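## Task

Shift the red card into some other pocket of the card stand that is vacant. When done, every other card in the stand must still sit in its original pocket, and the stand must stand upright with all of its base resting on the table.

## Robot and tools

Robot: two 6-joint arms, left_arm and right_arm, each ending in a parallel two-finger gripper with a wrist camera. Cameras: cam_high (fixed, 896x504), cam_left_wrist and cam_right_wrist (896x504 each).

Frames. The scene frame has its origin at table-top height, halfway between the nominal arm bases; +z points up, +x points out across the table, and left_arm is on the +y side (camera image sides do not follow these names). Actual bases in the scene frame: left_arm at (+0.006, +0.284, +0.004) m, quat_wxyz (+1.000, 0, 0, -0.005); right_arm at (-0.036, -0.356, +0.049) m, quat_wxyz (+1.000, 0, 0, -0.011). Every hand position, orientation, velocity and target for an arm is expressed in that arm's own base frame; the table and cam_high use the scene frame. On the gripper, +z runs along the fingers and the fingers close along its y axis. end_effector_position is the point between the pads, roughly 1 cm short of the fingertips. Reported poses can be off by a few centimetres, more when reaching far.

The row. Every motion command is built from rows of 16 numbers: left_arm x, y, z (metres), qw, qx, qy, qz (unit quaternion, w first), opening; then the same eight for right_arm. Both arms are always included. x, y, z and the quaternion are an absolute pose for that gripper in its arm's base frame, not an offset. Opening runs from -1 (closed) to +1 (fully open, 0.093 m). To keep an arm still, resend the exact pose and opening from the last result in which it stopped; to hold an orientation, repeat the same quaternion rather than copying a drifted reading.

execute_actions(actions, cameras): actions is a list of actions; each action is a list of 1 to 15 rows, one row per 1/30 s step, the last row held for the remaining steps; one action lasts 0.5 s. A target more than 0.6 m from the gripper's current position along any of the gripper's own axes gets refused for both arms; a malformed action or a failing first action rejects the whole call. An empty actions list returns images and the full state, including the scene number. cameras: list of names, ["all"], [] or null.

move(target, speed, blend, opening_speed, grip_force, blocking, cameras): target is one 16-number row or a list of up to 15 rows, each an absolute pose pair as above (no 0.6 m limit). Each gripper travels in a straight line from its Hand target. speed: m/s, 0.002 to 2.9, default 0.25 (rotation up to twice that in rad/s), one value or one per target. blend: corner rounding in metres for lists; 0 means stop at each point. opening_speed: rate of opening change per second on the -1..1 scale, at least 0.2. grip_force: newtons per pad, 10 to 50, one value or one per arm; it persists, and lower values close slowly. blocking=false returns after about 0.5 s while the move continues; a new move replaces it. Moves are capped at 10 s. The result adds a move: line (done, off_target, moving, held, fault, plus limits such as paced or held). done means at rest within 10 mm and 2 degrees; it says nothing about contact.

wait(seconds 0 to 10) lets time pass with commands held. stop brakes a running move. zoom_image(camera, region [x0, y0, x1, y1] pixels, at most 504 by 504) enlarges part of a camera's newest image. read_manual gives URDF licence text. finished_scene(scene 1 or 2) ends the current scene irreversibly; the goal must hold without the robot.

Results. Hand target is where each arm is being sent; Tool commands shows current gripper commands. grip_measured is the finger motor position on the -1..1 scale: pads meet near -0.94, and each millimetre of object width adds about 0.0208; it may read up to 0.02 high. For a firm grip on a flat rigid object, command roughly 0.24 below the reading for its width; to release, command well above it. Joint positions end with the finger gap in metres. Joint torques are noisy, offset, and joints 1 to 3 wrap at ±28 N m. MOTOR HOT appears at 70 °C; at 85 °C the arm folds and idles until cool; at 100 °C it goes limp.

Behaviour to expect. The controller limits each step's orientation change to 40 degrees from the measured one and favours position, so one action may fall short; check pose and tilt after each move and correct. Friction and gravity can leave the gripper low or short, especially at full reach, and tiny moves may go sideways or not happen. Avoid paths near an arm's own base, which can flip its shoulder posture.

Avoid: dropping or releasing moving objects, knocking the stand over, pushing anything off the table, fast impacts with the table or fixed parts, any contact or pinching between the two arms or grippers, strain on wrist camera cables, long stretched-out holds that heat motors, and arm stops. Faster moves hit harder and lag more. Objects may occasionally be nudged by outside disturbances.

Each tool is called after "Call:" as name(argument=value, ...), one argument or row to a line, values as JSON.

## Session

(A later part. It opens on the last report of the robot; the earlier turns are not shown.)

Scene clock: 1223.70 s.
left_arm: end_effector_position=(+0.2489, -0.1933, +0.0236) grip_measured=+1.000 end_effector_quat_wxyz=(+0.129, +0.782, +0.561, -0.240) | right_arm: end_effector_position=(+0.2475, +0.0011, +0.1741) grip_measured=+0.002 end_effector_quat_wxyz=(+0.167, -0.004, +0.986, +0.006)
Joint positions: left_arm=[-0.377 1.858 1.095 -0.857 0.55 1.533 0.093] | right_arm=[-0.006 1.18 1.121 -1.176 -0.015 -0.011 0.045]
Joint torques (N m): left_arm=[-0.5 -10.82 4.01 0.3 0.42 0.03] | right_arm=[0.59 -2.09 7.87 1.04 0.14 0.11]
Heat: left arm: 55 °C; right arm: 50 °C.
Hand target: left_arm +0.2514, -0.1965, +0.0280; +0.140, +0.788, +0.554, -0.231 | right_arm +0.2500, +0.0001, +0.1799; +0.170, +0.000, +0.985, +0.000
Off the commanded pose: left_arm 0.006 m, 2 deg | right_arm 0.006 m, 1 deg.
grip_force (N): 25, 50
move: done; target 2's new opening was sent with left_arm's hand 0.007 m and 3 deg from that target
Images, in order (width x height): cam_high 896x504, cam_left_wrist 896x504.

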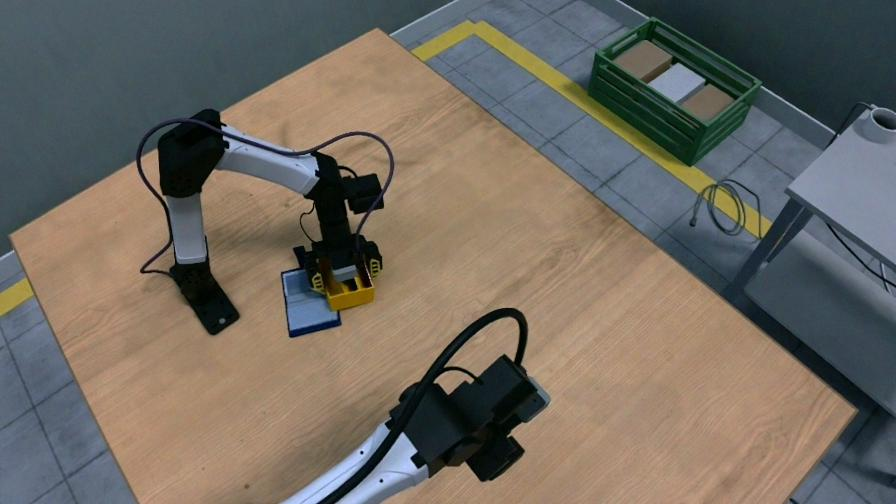

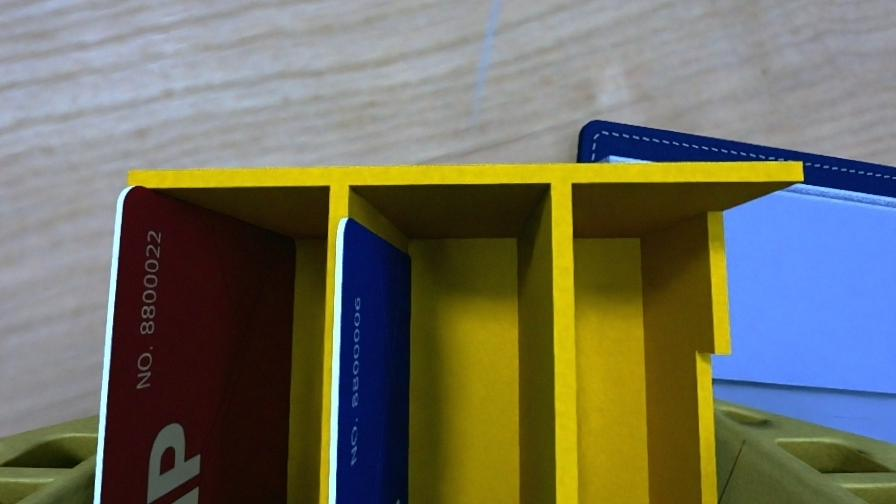

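Call:
move(
  target=[
    [0.2535, -0.1972, 0.060, 0.140, 0.7865, 0.5536, -0.230, 1.0, 0.25, 0.0, 0.18, 0.17, 0, 0.985, 0, 0],
    [0.257, -0.1985, 0.130, 0.140, 0.7865, 0.5536, -0.230, 1.0, 0.25, 0.0, 0.18, 0.17, 0, 0.985, 0, 0],
  ],
  speed=[0.04, 0.1],
  blend=[0.005, 0],
  cameras=["cam_left_wrist", "cam_high"],
)

Call:
zoom_image(
  camera="cam_high",
  region=[280, 230, 400, 350],
)

Scene clock: 1235.63 s.
left_arm: end_effector_position=(+0.2547, -0.1952, +0.1150) grip_measured=+1.000 end_effector_quat_wxyz=(+0.122, +0.780, +0.563, -0.243) | right_arm: end_effector_position=(+0.2475, +0.0011, +0.1741) grip_measured=+0.002 end_effector_quat_wxyz=(+0.167, -0.004, +0.986, +0.006)
Joint positions: left_arm=[-0.377 1.774 1.376 -1.236 0.548 1.533 0.093] | right_arm=[-0.006 1.18 1.121 -1.176 -0.015 -0.011 0.045]
Joint torques (N m): left_arm=[-0.5 -11.97 6.6 0.03 0.45 0.03] | right_arm=[0.7 -2.04 7.95 1.03 0.13 0.12]
Heat: left arm: 54 °C; right arm: 51 °C.
Hand target: left_arm +0.2567, -0.1984, +0.1298; +0.140, +0.788, +0.554, -0.230 | right_arm +0.2500, +0.0001, +0.1799; +0.170, +0.000, +0.985, +0.000
Off the commanded pose: left_arm 0.016 m, 3 deg | right_arm 0.006 m, 1 deg.
grip_force (N): 25, 50
move: off_target (left_arm)
Images, in order (width x height): cam_high 896x504, cam_left_wrist 896x504.

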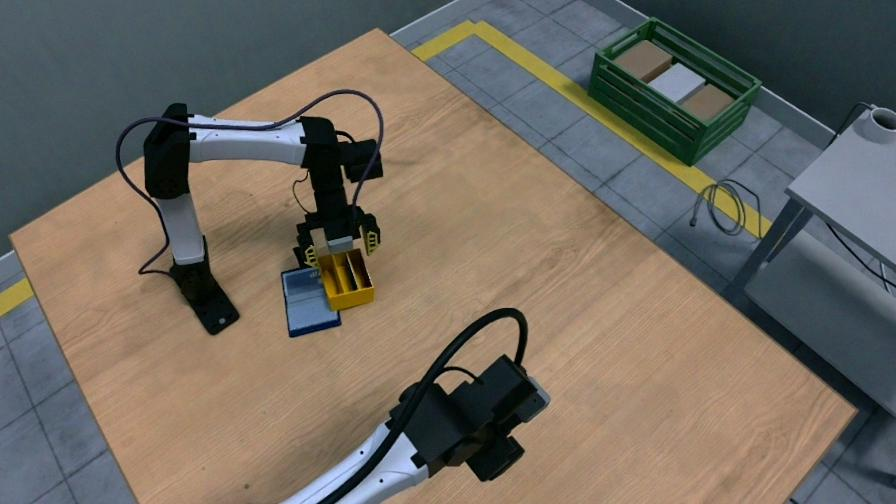

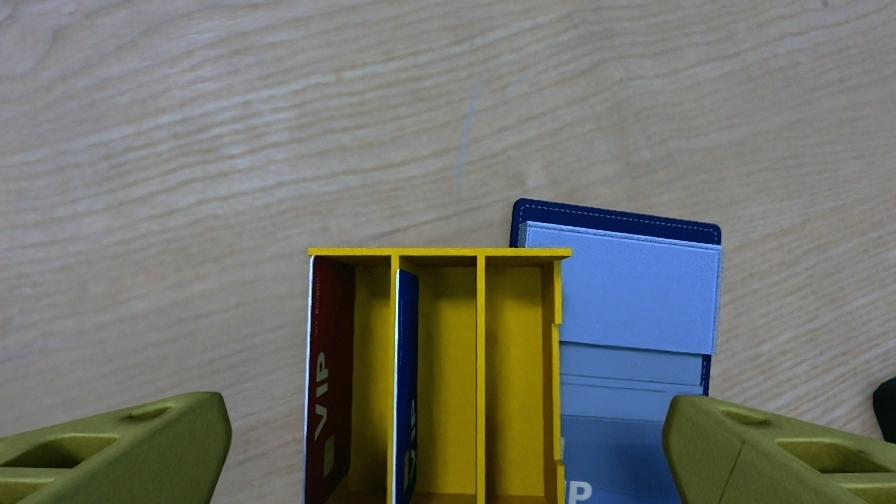

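Scaled by 4.200 from the camera's 896x504 image, which has a finer 1280x720 frame.

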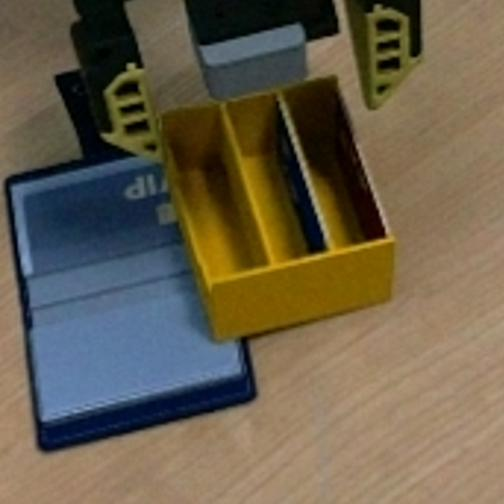

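Call:
move(
  target=[0.290, -0.208, 0.125, -0.0360, 0.8248, 0.5636, -0.0246, -0.3, 0.25, 0.0, 0.18, 0.17, 0, 0.985, 0, 0],
  speed=0.12,
  cameras=["cam_left_wrist", "cam_high"],
)

Call:
zoom_image(
  camera="cam_left_wrist",
  region=[250, 100, 750, 504],
)

Scene clock: 1267.57 s.
left_arm: end_effector_position=(+0.2871, -0.2052, +0.1243) grip_measured=-0.298 end_effector_quat_wxyz=(-0.035, +0.826, +0.562, -0.028) | right_arm: end_effector_position=(+0.2475, +0.0011, +0.1741) grip_measured=+0.002 end_effector_quat_wxyz=(+0.167, -0.004, +0.986, +0.006)
Joint positions: left_arm=[-0.607 1.965 1.759 -1.45 0.028 1.341 0.031] | right_arm=[-0.006 1.18 1.121 -1.176 -0.015 -0.011 0.045]
Joint torques (N m): left_arm=[-0.29 -8.92 6.69 -0.04 0.03 -0.09] | right_arm=[0.68 -2.09 7.82 1.04 0.14 0.14]
Heat: left arm: 54 °C; right arm: 51 °C.
Hand target: left_arm +0.2900, -0.2079, +0.1250; -0.036, +0.825, +0.564, -0.025 | right_arm +0.2500, +0.0001, +0.1799; +0.170, +0.000, +0.985, +0.000
Off the commanded pose: left_arm 0.004 m, 1 deg | right_arm 0.006 m, 1 deg.
grip_force (N): 25, 50
move: done
Images, in order (width x height): cam_high 896x504, cam_left_wrist 896x504.

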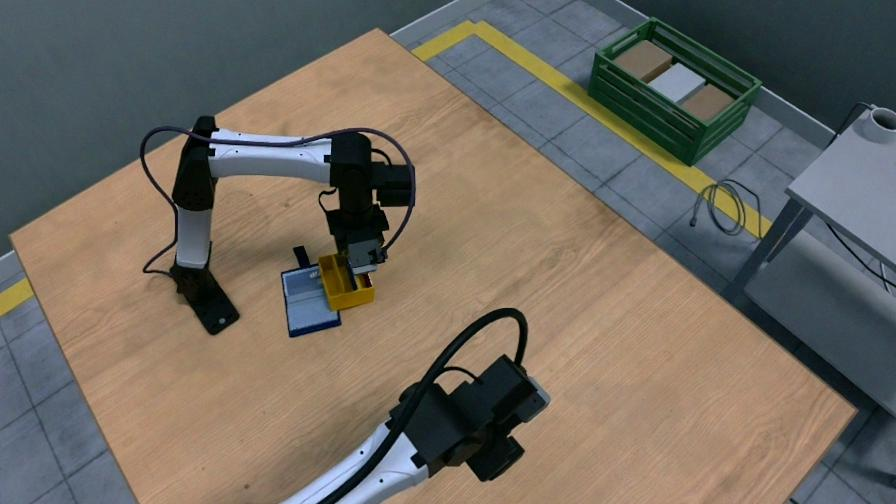

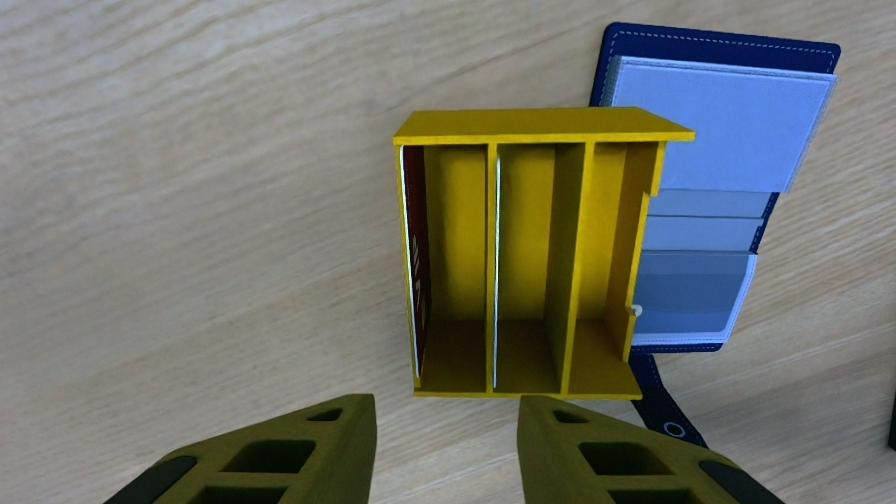

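Scaled by 1.008 from the camera's 896x504 image, which has a finer 1280x720 frame.

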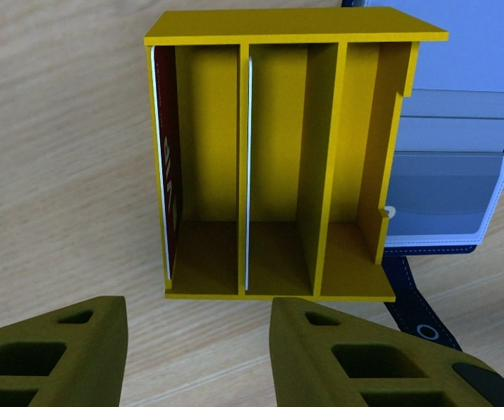

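Call:
move(
  target=[0.296, -0.210, 0.082, -0.0340, 0.8158, 0.5766, -0.0270, -0.3, 0.25, 0.0, 0.18, 0.17, 0, 0.985, 0, 0],
  speed=0.08,
  cameras=["cam_left_wrist"],
)

Call:
zoom_image(
  camera="cam_left_wrist",
  region=[300, 150, 600, 504],
)

Scene clock: 1316.90 s.
left_arm: end_effector_position=(+0.2936, -0.2097, +0.0868) grip_measured=-0.298 end_effector_quat_wxyz=(-0.033, +0.819, +0.572, -0.027) | right_arm: end_effector_position=(+0.2475, +0.0011, +0.1741) grip_measured=+0.002 end_effector_quat_wxyz=(+0.167, -0.004, +0.986, +0.006)
Joint positions: left_arm=[-0.607 1.998 1.656 -1.31 0.028 1.317 0.031] | right_arm=[-0.006 1.18 1.121 -1.176 -0.015 -0.011 0.045]
Joint torques (N m): left_arm=[0.44 -9.57 4.7 0.2 0.11 -0.08] | right_arm=[0.66 -2.09 7.87 1.04 0.14 0.11]
Heat: left arm: 51 °C; right arm: 52 °C.
Hand target: left_arm +0.2960, -0.2099, +0.0820; -0.034, +0.816, +0.577, -0.027 | right_arm +0.2500, +0.0001, +0.1799; +0.170, +0.000, +0.985, +0.000
Off the commanded pose: left_arm 0.005 m, 1 deg | right_arm 0.006 m, 1 deg.
grip_force (N): 25, 50
move: done
Images, in order (width x height): cam_left_wrist 896x504.

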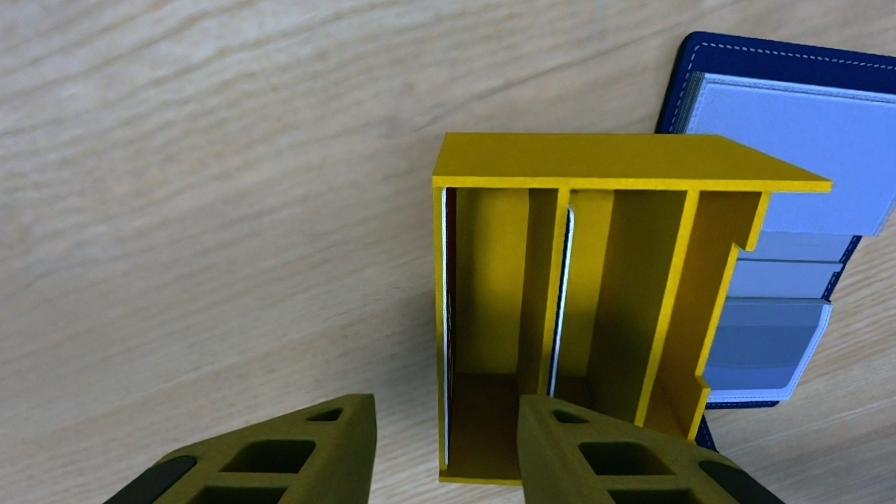

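Scaled by 1.424 from the camera's 896x504 image, which has a finer 1280x720 frame.

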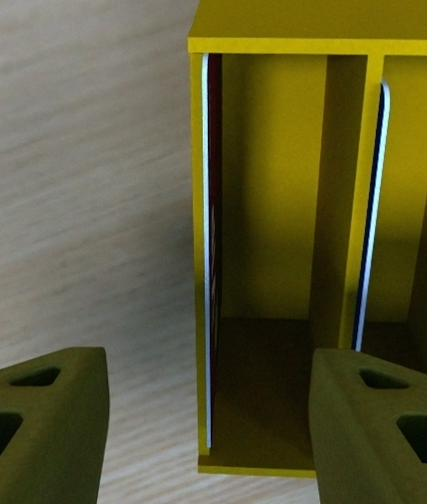

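Call:
move(
  target=[0.2943, -0.2092, 0.064, -0.0340, 0.8158, 0.5766, -0.0270, -0.3, 0.25, 0.0, 0.18, 0.17, 0, 0.985, 0, 0],
  speed=0.05,
  cameras=["cam_left_wrist", "cam_high"],
)

Call:
zoom_image(
  camera="cam_left_wrist",
  region=[300, 200, 600, 504],
)

Scene clock: 1338.53 s.
left_arm: end_effector_position=(+0.2926, -0.2090, +0.0702) grip_measured=-0.298 end_effector_quat_wxyz=(-0.031, +0.819, +0.572, -0.026) | right_arm: end_effector_position=(+0.2475, +0.0011, +0.1741) grip_measured=+0.002 end_effector_quat_wxyz=(+0.167, -0.004, +0.986, +0.006)
Joint positions: left_arm=[-0.607 1.998 1.59 -1.24 0.028 1.316 0.031] | right_arm=[-0.006 1.18 1.121 -1.176 -0.015 -0.011 0.045]
Joint torques (N m): left_arm=[0.42 -9.1 4.55 0.19 0.1 -0.1] | right_arm=[0.65 -2.09 7.92 1.01 0.11 0.13]
Heat: left arm: 51 °C; right arm: 52 °C.
Hand target: left_arm +0.2942, -0.2091, +0.0641; -0.034, +0.816, +0.577, -0.027 | right_arm +0.2500, +0.0001, +0.1799; +0.170, +0.000, +0.985, +0.000
Off the commanded pose: left_arm 0.006 m, 1 deg | right_arm 0.006 m, 1 deg.
grip_force (N): 25, 50
move: done
Images, in order (width x height): cam_high 896x504, cam_left_wrist 896x504.

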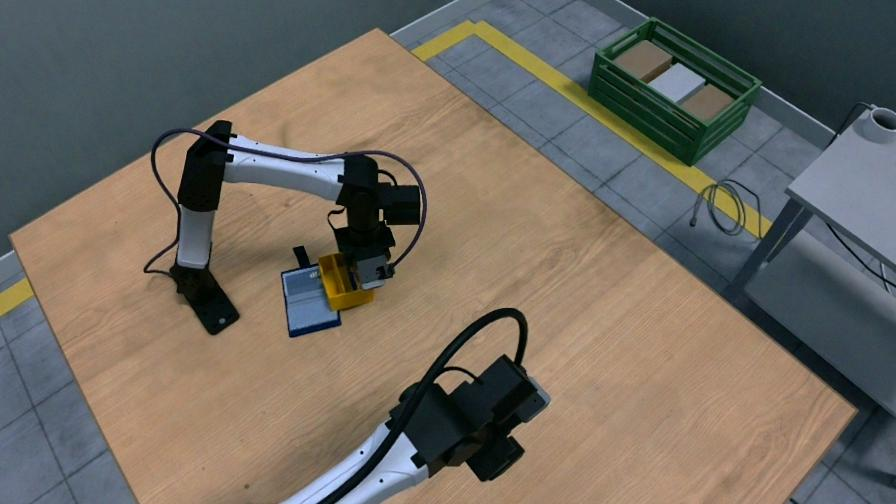

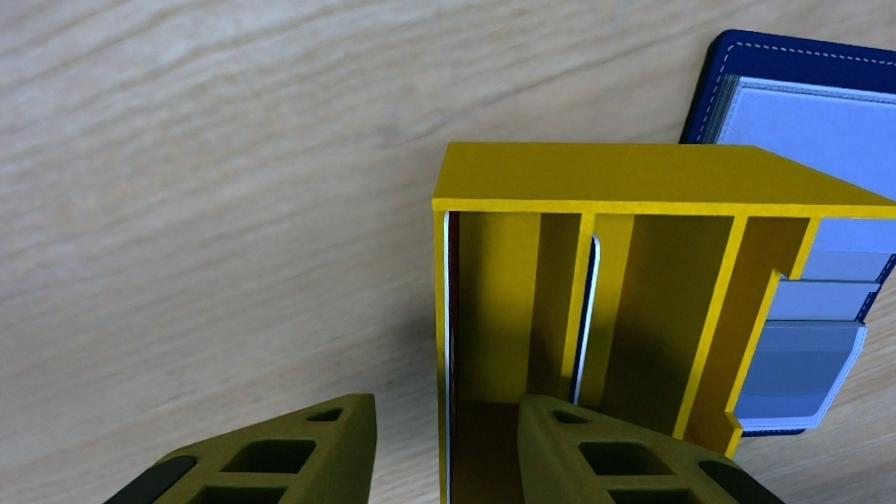

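Scaled by 1.658 from the camera's 896x504 image, which has a finer 1280x720 frame.

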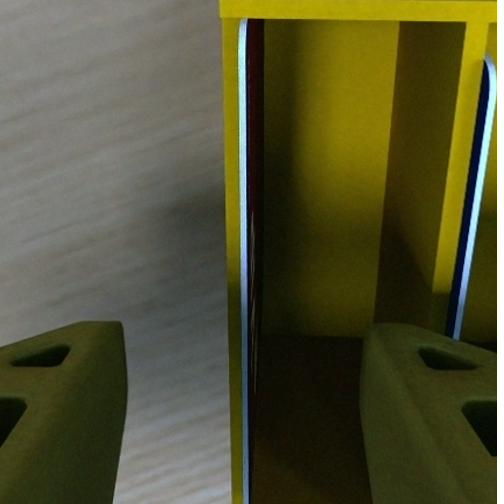

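Call:
move(
  target=[0.2937, -0.2090, 0.0575, -0.0676, 0.8138, 0.5751, -0.0478, -0.3, 0.25, 0.0, 0.18, 0.17, 0, 0.985, 0, 0],
  speed=0.04,
  grip_force=[20, 50],
  cameras=["cam_left_wrist"],
)

Call:
zoom_image(
  camera="cam_left_wrist",
  region=[300, 200, 600, 504],
)

Scene clock: 1400.57 s.
left_arm: end_effector_position=(+0.2900, -0.2075, +0.0574) grip_measured=-0.298 end_effector_quat_wxyz=(-0.069, +0.817, +0.571, -0.041) | right_arm: end_effector_position=(+0.2475, +0.0011, +0.1741) grip_measured=+0.002 end_effector_quat_wxyz=(+0.167, -0.004, +0.986, +0.006)
Joint positions: left_arm=[-0.607 2.074 1.642 -1.298 0.03 1.316 0.031] | right_arm=[-0.006 1.18 1.121 -1.176 -0.015 -0.011 0.045]
Joint torques (N m): left_arm=[1.13 -9.57 6.5 -0.19 0.28 0.03] | right_arm=[0.68 -2.11 7.84 1.03 0.13 0.15]
Heat: left arm: 51 °C; right arm: 52 °C.
Hand target: left_arm +0.2937, -0.2089, +0.0575; -0.067, +0.814, +0.575, -0.048 | right_arm +0.2500, +0.0001, +0.1799; +0.170, +0.000, +0.985, +0.000
Off the commanded pose: left_arm 0.004 m, 1 deg | right_arm 0.006 m, 1 deg.
grip_force (N): 20, 50
move: done
Images, in order (width x height): cam_left_wrist 896x504.

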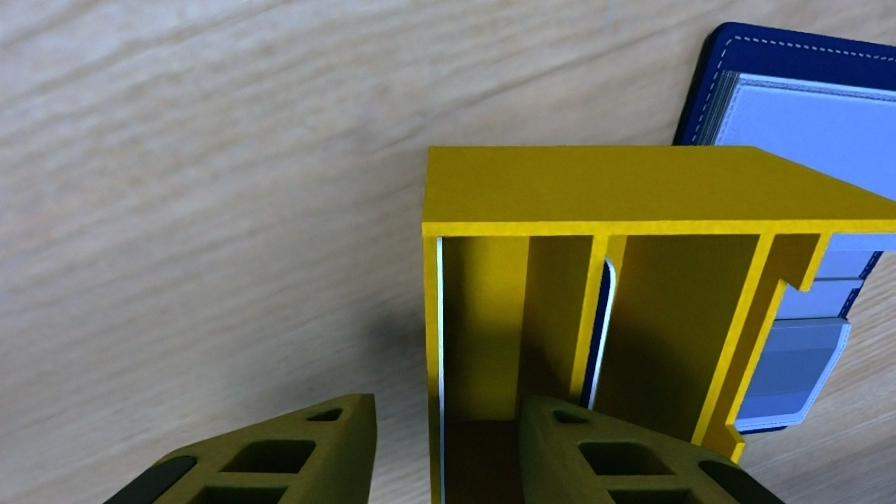

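Scaled by 1.658 from the camera's 896x504 image, which has a finer 1280x720 frame.

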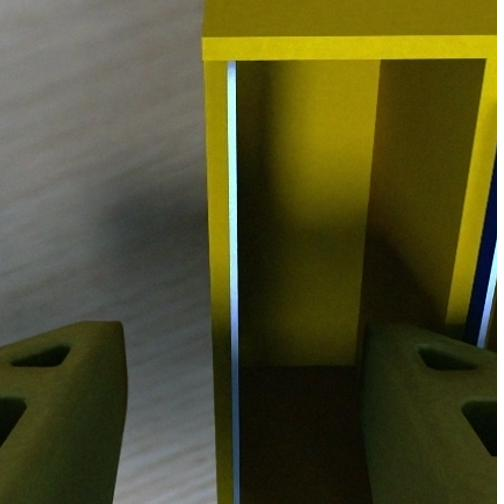

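Call:
move(
  target=[
    [0.2952, -0.2096, 0.0625, -0.0676, 0.8138, 0.5751, -0.0478, -0.3, 0.25, 0.0, 0.18, 0.17, 0, 0.985, 0, 0],
  ],
  speed=0.04,
  cameras=["cam_left_wrist"],
)

Call:
zoom_image(
  camera="cam_left_wrist",
  region=[300, 200, 600, 504],
)

Scene clock: 1420.70 s.
left_arm: end_effector_position=(+0.2921, -0.2079, +0.0634) grip_measured=-0.298 end_effector_quat_wxyz=(-0.068, +0.816, +0.572, -0.041) | right_arm: end_effector_position=(+0.2475, +0.0011, +0.1741) grip_measured=+0.002 end_effector_quat_wxyz=(+0.167, -0.004, +0.986, +0.006)
Joint positions: left_arm=[-0.604 2.074 1.666 -1.319 0.03 1.316 0.031] | right_arm=[-0.006 1.18 1.121 -1.176 -0.015 -0.011 0.045]
Joint torques (N m): left_arm=[0.91 -9.31 6.49 -0.16 0.26 0.03] | right_arm=[0.65 -2.04 7.86 1.04 0.14 0.13]
Heat: left arm: 53 °C; right arm: 52 °C.
Hand target: left_arm +0.2953, -0.2096, +0.0625; -0.067, +0.814, +0.575, -0.048 | right_arm +0.2500, +0.0001, +0.1799; +0.170, +0.000, +0.985, +0.000
Off the commanded pose: left_arm 0.004 m, 1 deg | right_arm 0.006 m, 1 deg.
grip_force (N): 20, 50
move: done
Images, in order (width x height): cam_left_wrist 896x504.

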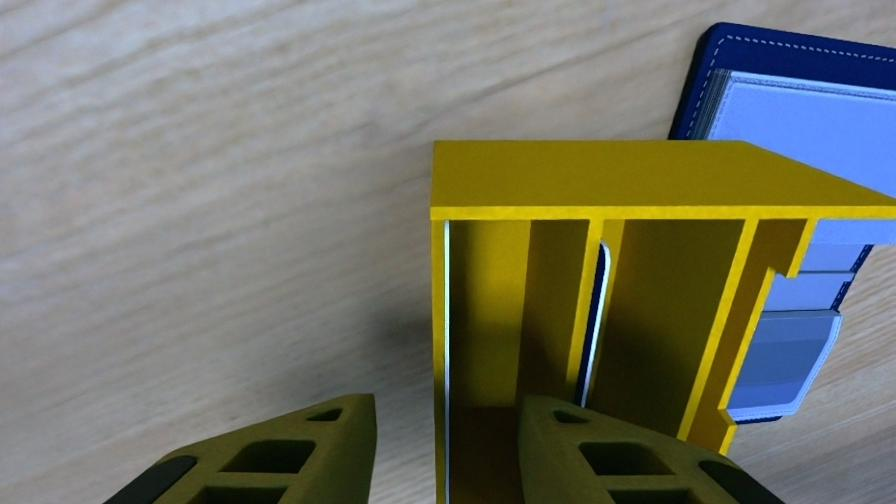

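Scaled by 1.658 from the camera's 896x504 image, which has a finer 1280x720 frame.

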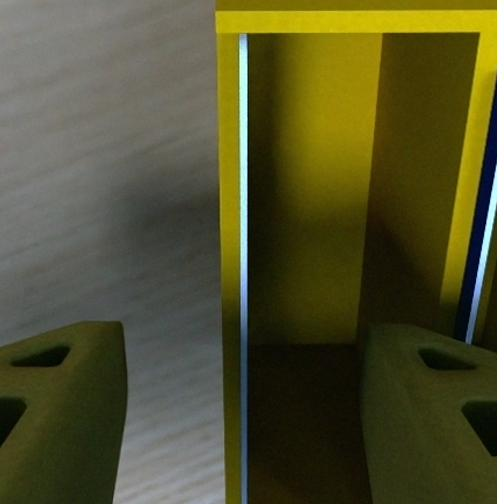

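Call:
move(
  target=[
    [0.2950, -0.2095, 0.0608, -0.0676, 0.8138, 0.5751, -0.0478, -0.3, 0.25, 0.0, 0.18, 0.17, 0, 0.985, 0, 0],
    [0.2950, -0.2095, 0.0608, -0.0676, 0.8138, 0.5751, -0.0478, -1, 0.25, 0.0, 0.18, 0.17, 0, 0.985, 0, 0],
  ],
  speed=0.04,
  cameras=["cam_left_wrist"],
)

Call:
zoom_image(
  camera="cam_left_wrist",
  region=[300, 200, 600, 504],
)

Scene clock: 1437.60 s.
left_arm: end_effector_position=(+0.2920, -0.2078, +0.0634) grip_measured=-0.960 end_effector_quat_wxyz=(-0.068, +0.816, +0.572, -0.041) | right_arm: end_effector_position=(+0.2475, +0.0011, +0.1741) grip_measured=+0.002 end_effector_quat_wxyz=(+0.167, -0.004, +0.986, +0.006)
Joint positions: left_arm=[-0.604 2.074 1.666 -1.319 0.03 1.316 0] | right_arm=[-0.006 1.18 1.121 -1.176 -0.015 -0.011 0.045]
Joint torques (N m): left_arm=[0.83 -9.26 6.04 -0.12 0.26 0.06] | right_arm=[0.72 -2.03 7.86 1.03 0.13 0.12]
Heat: left arm: 54 °C; right arm: 52 °C.
Hand target: left_arm +0.2951, -0.2094, +0.0608; -0.067, +0.814, +0.575, -0.048 | right_arm +0.2500, +0.0001, +0.1799; +0.170, +0.000, +0.985, +0.000
Off the commanded pose: left_arm 0.004 m, 1 deg | right_arm 0.006 m, 1 deg.
grip_force (N): 20, 50
move: done
Images, in order (width x height): cam_left_wrist 896x504.

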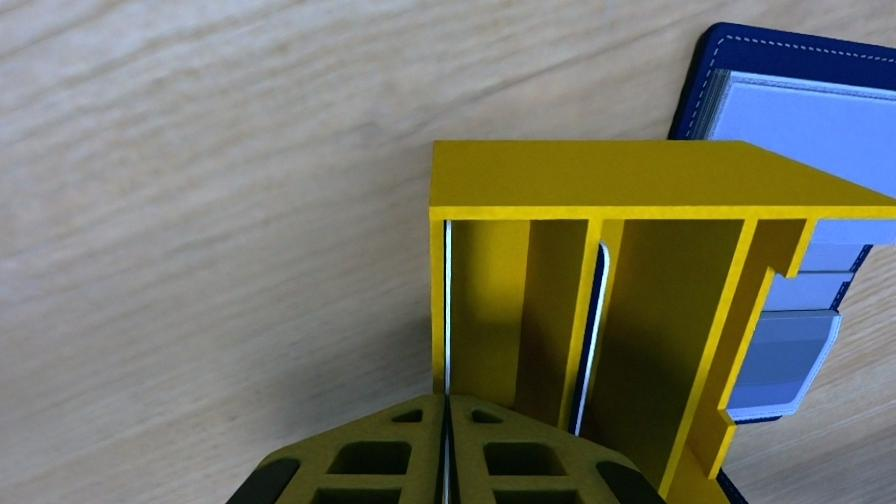

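Scaled by 1.658 from the camera's 896x504 image, which has a finer 1280x720 frame.

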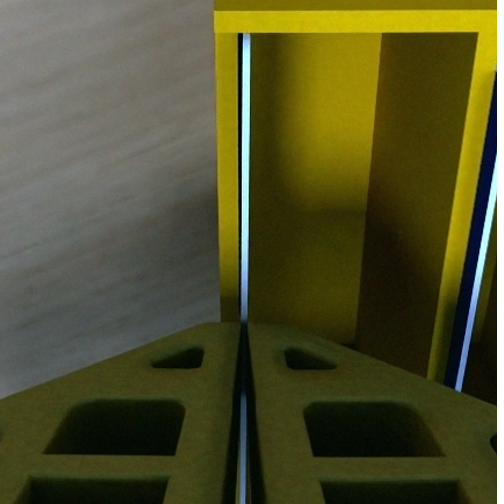

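Call:
move(
  target=[
    [0.2985, -0.2110, 0.0850, -0.0676, 0.8138, 0.5751, -0.0478, -1, 0.25, 0.0, 0.18, 0.17, 0, 0.985, 0, 0],
  ],
  speed=0.04,
  cameras=["cam_left_wrist"],
)

Call:
zoom_image(
  camera="cam_left_wrist",
  region=[300, 150, 650, 504],
)

Scene clock: 1446.57 s.
left_arm: end_effector_position=(+0.2950, -0.2099, +0.0859) grip_measured=-0.968 end_effector_quat_wxyz=(-0.068, +0.816, +0.572, -0.041) | right_arm: end_effector_position=(+0.2475, +0.0011, +0.1741) grip_measured=+0.002 end_effector_quat_wxyz=(+0.167, -0.004, +0.986, +0.006)
Joint positions: left_arm=[-0.604 2.077 1.761 -1.41 0.03 1.316 0] | right_arm=[-0.006 1.18 1.121 -1.176 -0.015 -0.011 0.045]
Joint torques (N m): left_arm=[1.01 -9.39 6.61 -0.18 0.26 0.07] | right_arm=[0.69 -2.1 7.9 1.03 0.16 0.12]
Heat: left arm: 54 °C; right arm: 53 °C.
Hand target: left_arm +0.2985, -0.2109, +0.0849; -0.067, +0.814, +0.575, -0.048 | right_arm +0.2500, +0.0001, +0.1799; +0.170, +0.000, +0.985, +0.000
Off the commanded pose: left_arm 0.004 m, 1 deg | right_arm 0.006 m, 1 deg.
grip_force (N): 20, 50
move: done
Images, in order (width x height): cam_left_wrist 896x504.

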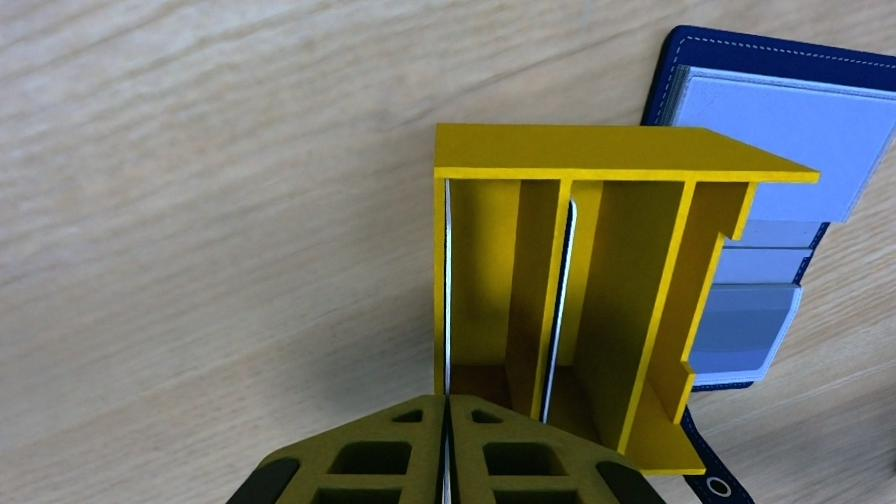

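Scaled by 1.424 from the camera's 896x504 image, which has a finer 1280x720 frame.

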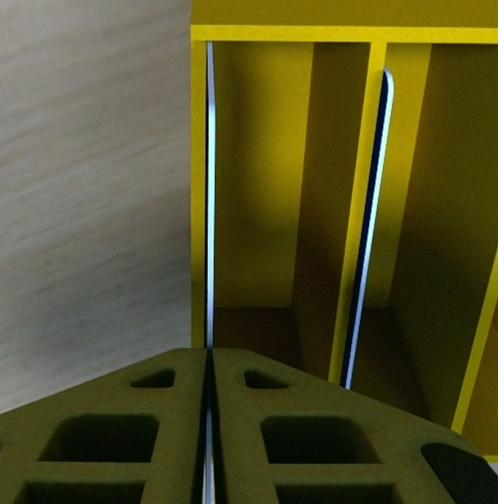

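Call:
move(
  target=[
    [0.3035, -0.2128, 0.118, -0.0600, 0.8134, 0.5755, -0.0560, -1, 0.25, 0.0, 0.18, 0.17, 0, 0.985, 0, 0],
    [0.3070, -0.2140, 0.155, -0.0474, 0.8116, 0.5772, -0.0761, -1, 0.25, 0.0, 0.18, 0.17, 0, 0.985, 0, 0],
  ],
  speed=0.06,
  blend=[0.004, 0],
  cameras=["cam_left_wrist", "cam_high"],
)

Call:
zoom_image(
  camera="cam_high",
  region=[260, 180, 440, 350],
)

Scene clock: 1472.47 s.
left_arm: end_effector_position=(+0.3049, -0.2130, +0.1328) grip_measured=-0.968 end_effector_quat_wxyz=(-0.032, +0.809, +0.584, -0.063) | right_arm: end_effector_position=(+0.2475, +0.0011, +0.1741) grip_measured=+0.002 end_effector_quat_wxyz=(+0.167, -0.004, +0.986, +0.006)
Joint positions: left_arm=[-0.568 2.07 1.941 -1.547 0.093 1.328 0] | right_arm=[-0.006 1.18 1.121 -1.176 -0.015 -0.011 0.045]
Joint torques (N m): left_arm=[0.81 -15.86 6.49 -0.09 0.31 0.21] | right_arm=[0.66 -2.03 7.86 1.05 0.14 0.11]
Heat: left arm: 52 °C; right arm: 53 °C.
Hand target: left_arm +0.3063, -0.2136, +0.1541; -0.001, +0.812, +0.580, -0.058 | right_arm +0.2500, +0.0001, +0.1799; +0.170, +0.000, +0.985, +0.000
Off the commanded pose: left_arm 0.022 m, 3 deg | right_arm 0.006 m, 1 deg.
joint sent to its limit (left arm) — joint 4 (wrist pitch), lower limit. The joint targets are off in orientation, not in position.
grip_force (N): 20, 50
move: off_target (left_arm)
Images, in order (width x height): cam_high 896x504, cam_left_wrist 896x504.

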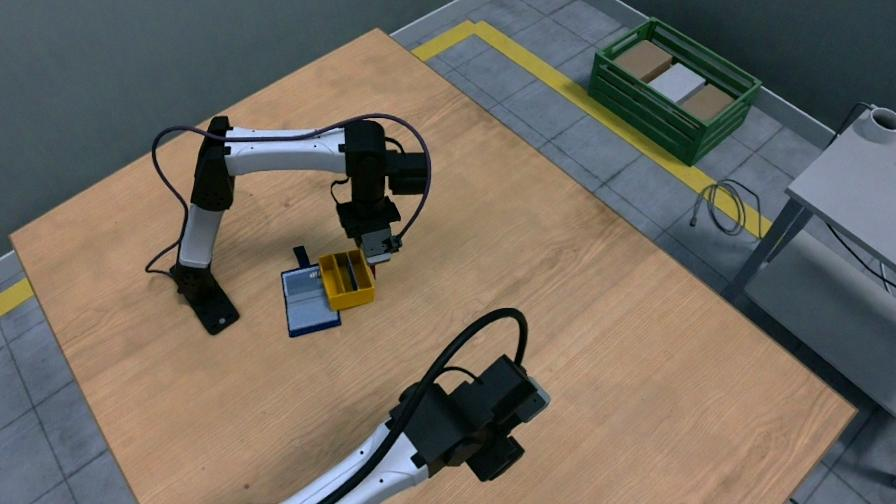

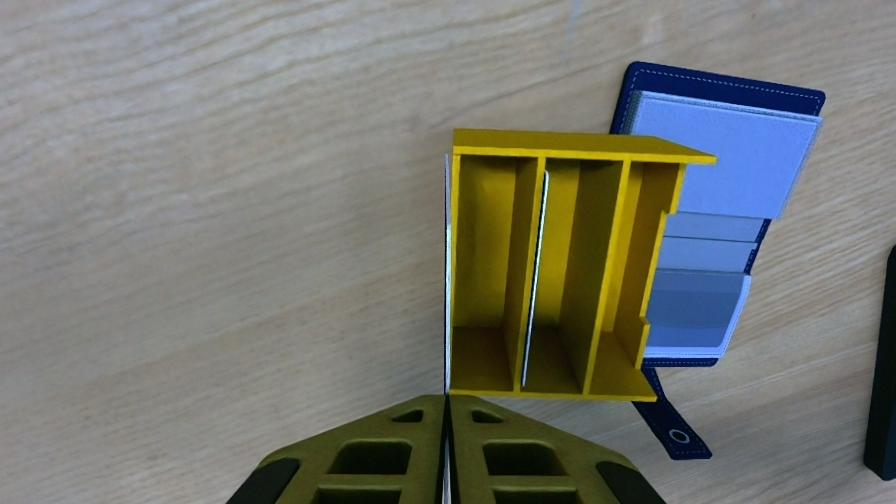

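Scaled by 2.800 from the camera's 896x504 image, which has a finer 1280x720 frame.

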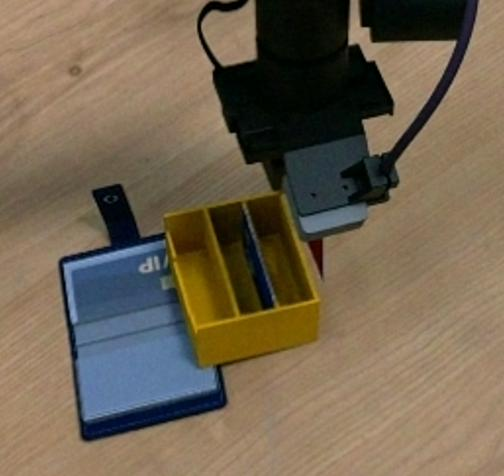

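Call:
move(
  target=[
    [0.3063, -0.2136, 0.165, -0.0474, 0.8116, 0.5772, -0.0761, -1, 0.25, 0.0, 0.18, 0.17, 0, 0.985, 0, 0],
    [0.2390, -0.1912, 0.165, -0.0600, 0.8134, 0.5755, -0.0560, -1, 0.25, 0.0, 0.18, 0.17, 0, 0.985, 0, 0],
  ],
  speed=0.08,
  blend=[0.004, 0],
  cameras=["cam_left_wrist", "cam_high"],
)

Call:
zoom_image(
  camera="cam_high",
  region=[260, 180, 440, 350],
)

Scene clock: 1508.20 s.
left_arm: end_effector_position=(+0.2414, -0.1927, +0.1540) grip_measured=-0.968 end_effector_quat_wxyz=(-0.046, +0.814, +0.576, -0.056) | right_arm: end_effector_position=(+0.2475, +0.0011, +0.1741) grip_measured=+0.002 end_effector_quat_wxyz=(+0.167, -0.004, +0.986, +0.006)
Joint positions: left_arm=[-0.632 1.828 1.689 -1.554 0.077 1.284 0] | right_arm=[-0.006 1.18 1.121 -1.176 -0.015 -0.011 0.045]
Joint torques (N m): left_arm=[-0.2 -12.88 4.53 -0.02 0.06 -0.07] | right_arm=[0.65 -2.07 7.87 1.05 0.12 0.12]
Heat: left arm: 60 °C; right arm: 53 °C.
Hand target: left_arm +0.2389, -0.1912, +0.1640; -0.032, +0.814, +0.578, -0.047 | right_arm +0.2500, +0.0001, +0.1799; +0.170, +0.000, +0.985, +0.000
Off the commanded pose: left_arm 0.011 m, 2 deg | right_arm 0.006 m, 1 deg.
joint sent to its limit (left arm) — joint 4 (wrist pitch), lower limit. The joint targets are off in orientation, not in position.
grip_force (N): 20, 50
move: off_target (left_arm)
Images, in order (width x height): cam_high 896x504, cam_left_wrist 896x504.

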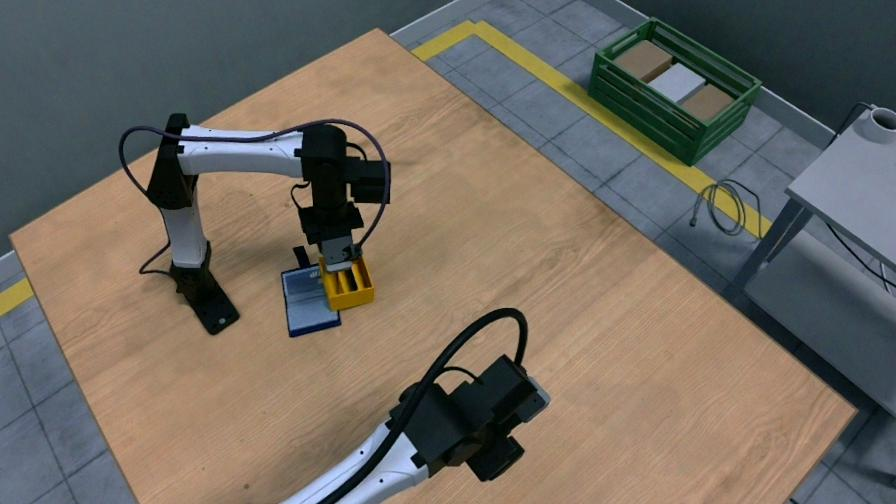

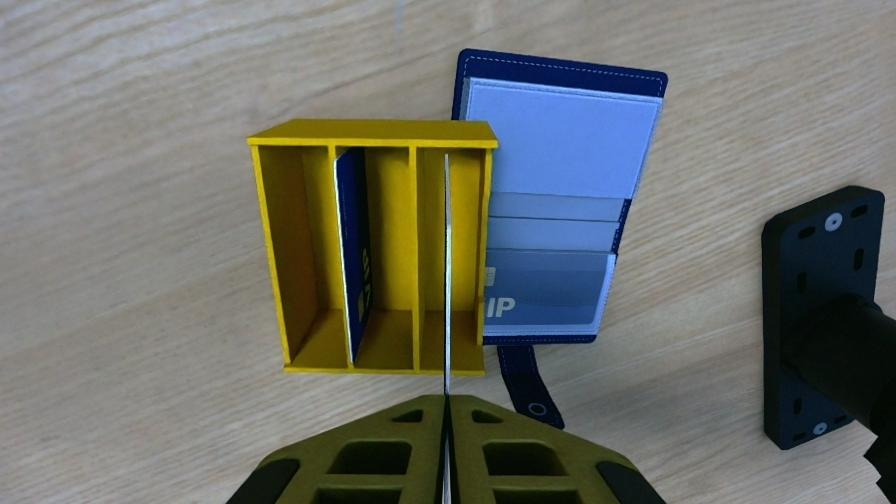

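Scaled by 2.800 from the camera's 896x504 image, which has a finer 1280x720 frame.

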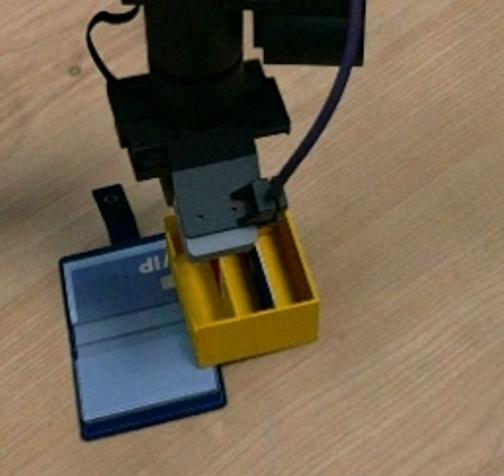

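Call:
move(
  target=[
    [0.2350, -0.1895, 0.120, -0.0640, 0.8134, 0.5755, -0.0520, -1, 0.25, 0.0, 0.18, 0.17, 0, 0.985, 0, 0],
  ],
  speed=0.08,
  cameras=["cam_left_wrist", "cam_high"],
)

Call:
zoom_image(
  camera="cam_high",
  region=[260, 180, 440, 350],
)

Scene clock: 1528.67 s.
left_arm: end_effector_position=(+0.2341, -0.1878, +0.1206) grip_measured=-0.968 end_effector_quat_wxyz=(-0.067, +0.814, +0.575, -0.057) | right_arm: end_effector_position=(+0.2475, +0.0011, +0.1741) grip_measured=+0.002 end_effector_quat_wxyz=(+0.167, -0.004, +0.986, +0.006)
Joint positions: left_arm=[-0.638 1.828 1.551 -1.457 0.067 1.279 0] | right_arm=[-0.006 1.18 1.121 -1.176 -0.015 -0.011 0.045]
Joint torques (N m): left_arm=[-0.4 -9.21 4.51 0.02 0.04 -0.08] | right_arm=[0.69 -2.07 7.84 1.04 0.14 0.12]
Heat: left arm: 61 °C; right arm: 53 °C.
Hand target: left_arm +0.2350, -0.1895, +0.1200; -0.064, +0.814, +0.576, -0.052 | right_arm +0.2500, +0.0001, +0.1799; +0.170, +0.000, +0.985, +0.000
Off the commanded pose: left_arm 0.002 m, 1 deg | right_arm 0.006 m, 1 deg.
grip_force (N): 20, 50
move: done
Images, in order (width x height): cam_high 896x504, cam_left_wrist 896x504.

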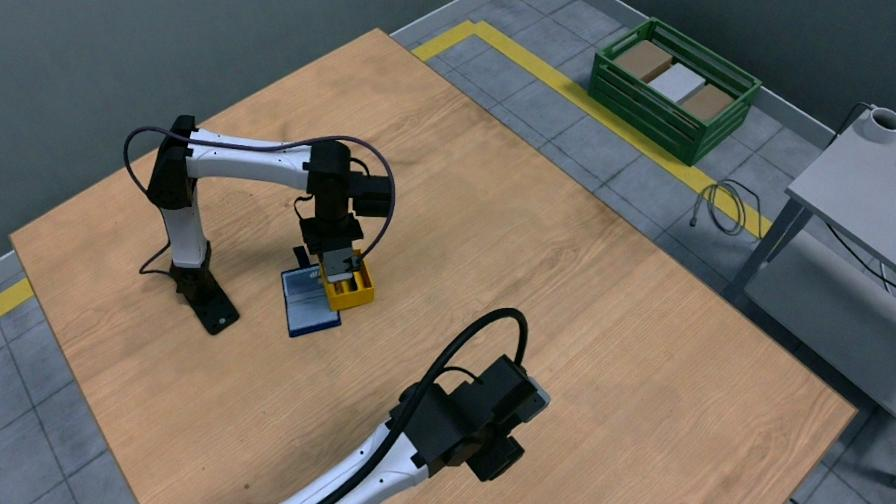

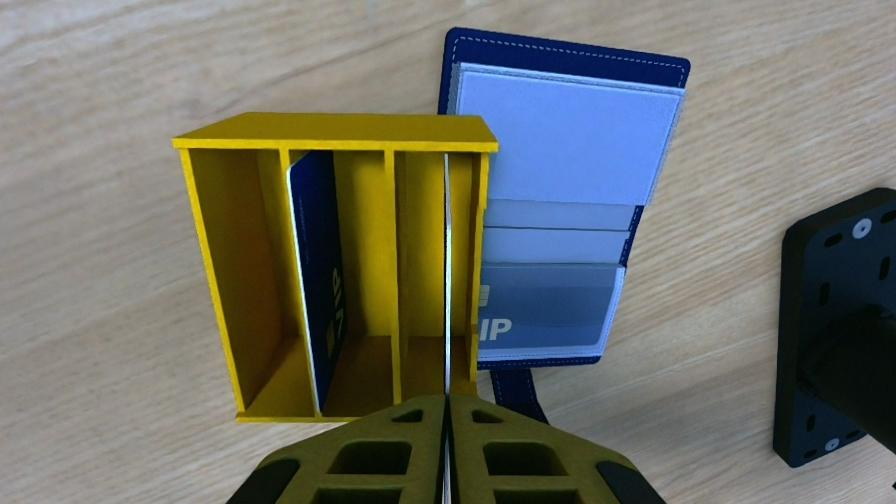

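Scaled by 2.800 from the camera's 896x504 image, which has a finer 1280x720 frame.

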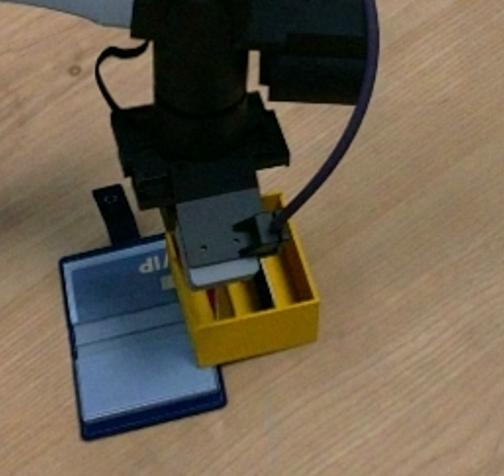

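Call:
move(
  target=[
    [0.2325, -0.1885, 0.100, -0.0640, 0.8134, 0.5755, -0.0520, -1, 0.25, 0.0, 0.18, 0.17, 0, 0.985, 0, 0],
    [0.2312, -0.1880, 0.082, -0.0640, 0.8134, 0.5755, -0.0520, -1, 0.25, 0.0, 0.18, 0.17, 0, 0.985, 0, 0],
  ],
  speed=0.05,
  blend=[0.002, 0],
  cameras=["cam_left_wrist", "cam_high"],
)

Call:
zoom_image(
  camera="cam_left_wrist",
  region=[300, 100, 600, 504],
)

Scene clock: 1540.77 s.
left_arm: end_effector_position=(+0.2306, -0.1860, +0.0830) grip_measured=-0.968 end_effector_quat_wxyz=(-0.066, +0.813, +0.575, -0.057) | right_arm: end_effector_position=(+0.2475, +0.0011, +0.1741) grip_measured=+0.002 end_effector_quat_wxyz=(+0.167, -0.004, +0.986, +0.006)
Joint positions: left_arm=[-0.641 1.828 1.401 -1.306 0.067 1.275 0] | right_arm=[-0.006 1.18 1.121 -1.176 -0.015 -0.011 0.045]
Joint torques (N m): left_arm=[-0.44 -8.88 4.42 0.01 0.05 -0.06] | right_arm=[0.66 -2.09 7.87 1.05 0.13 0.12]
Heat: left arm: 59 °C; right arm: 53 °C.
Hand target: left_arm +0.2312, -0.1880, +0.0820; -0.064, +0.814, +0.576, -0.052 | right_arm +0.2500, +0.0001, +0.1799; +0.170, +0.000, +0.985, +0.000
Off the commanded pose: left_arm 0.002 m, 1 deg | right_arm 0.006 m, 1 deg.
grip_force (N): 20, 50
move: done
Images, in order (width x height): cam_high 896x504, cam_left_wrist 896x504.

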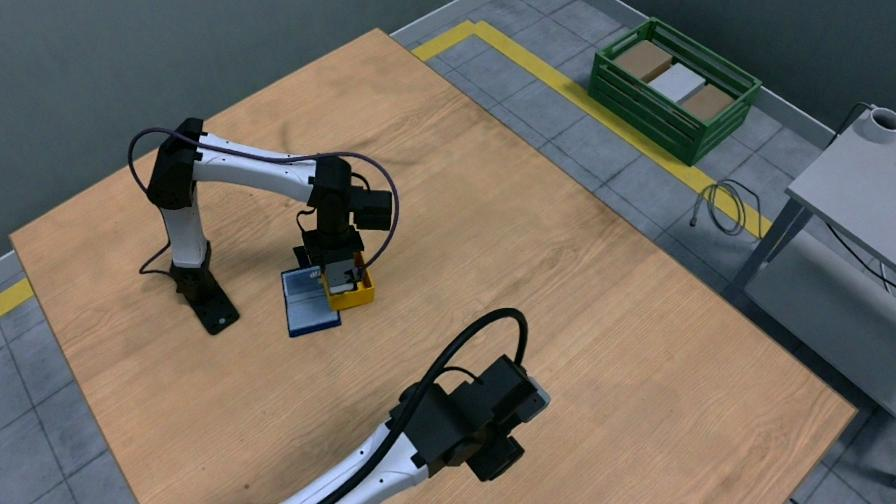

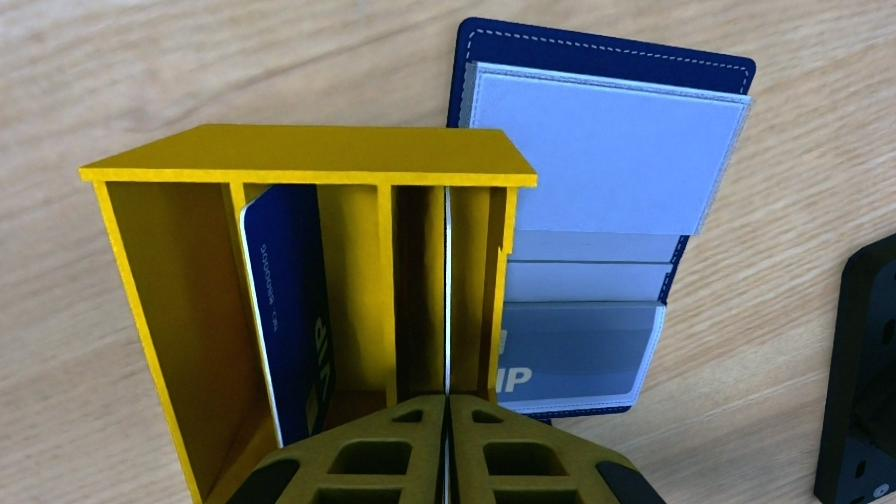

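Scaled by 1.248 from the camera's 896x504 image, which has a finer 1280x720 frame.

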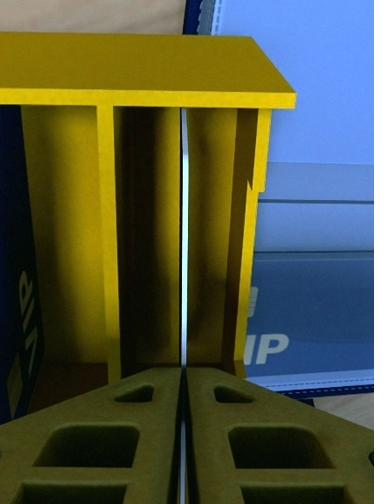

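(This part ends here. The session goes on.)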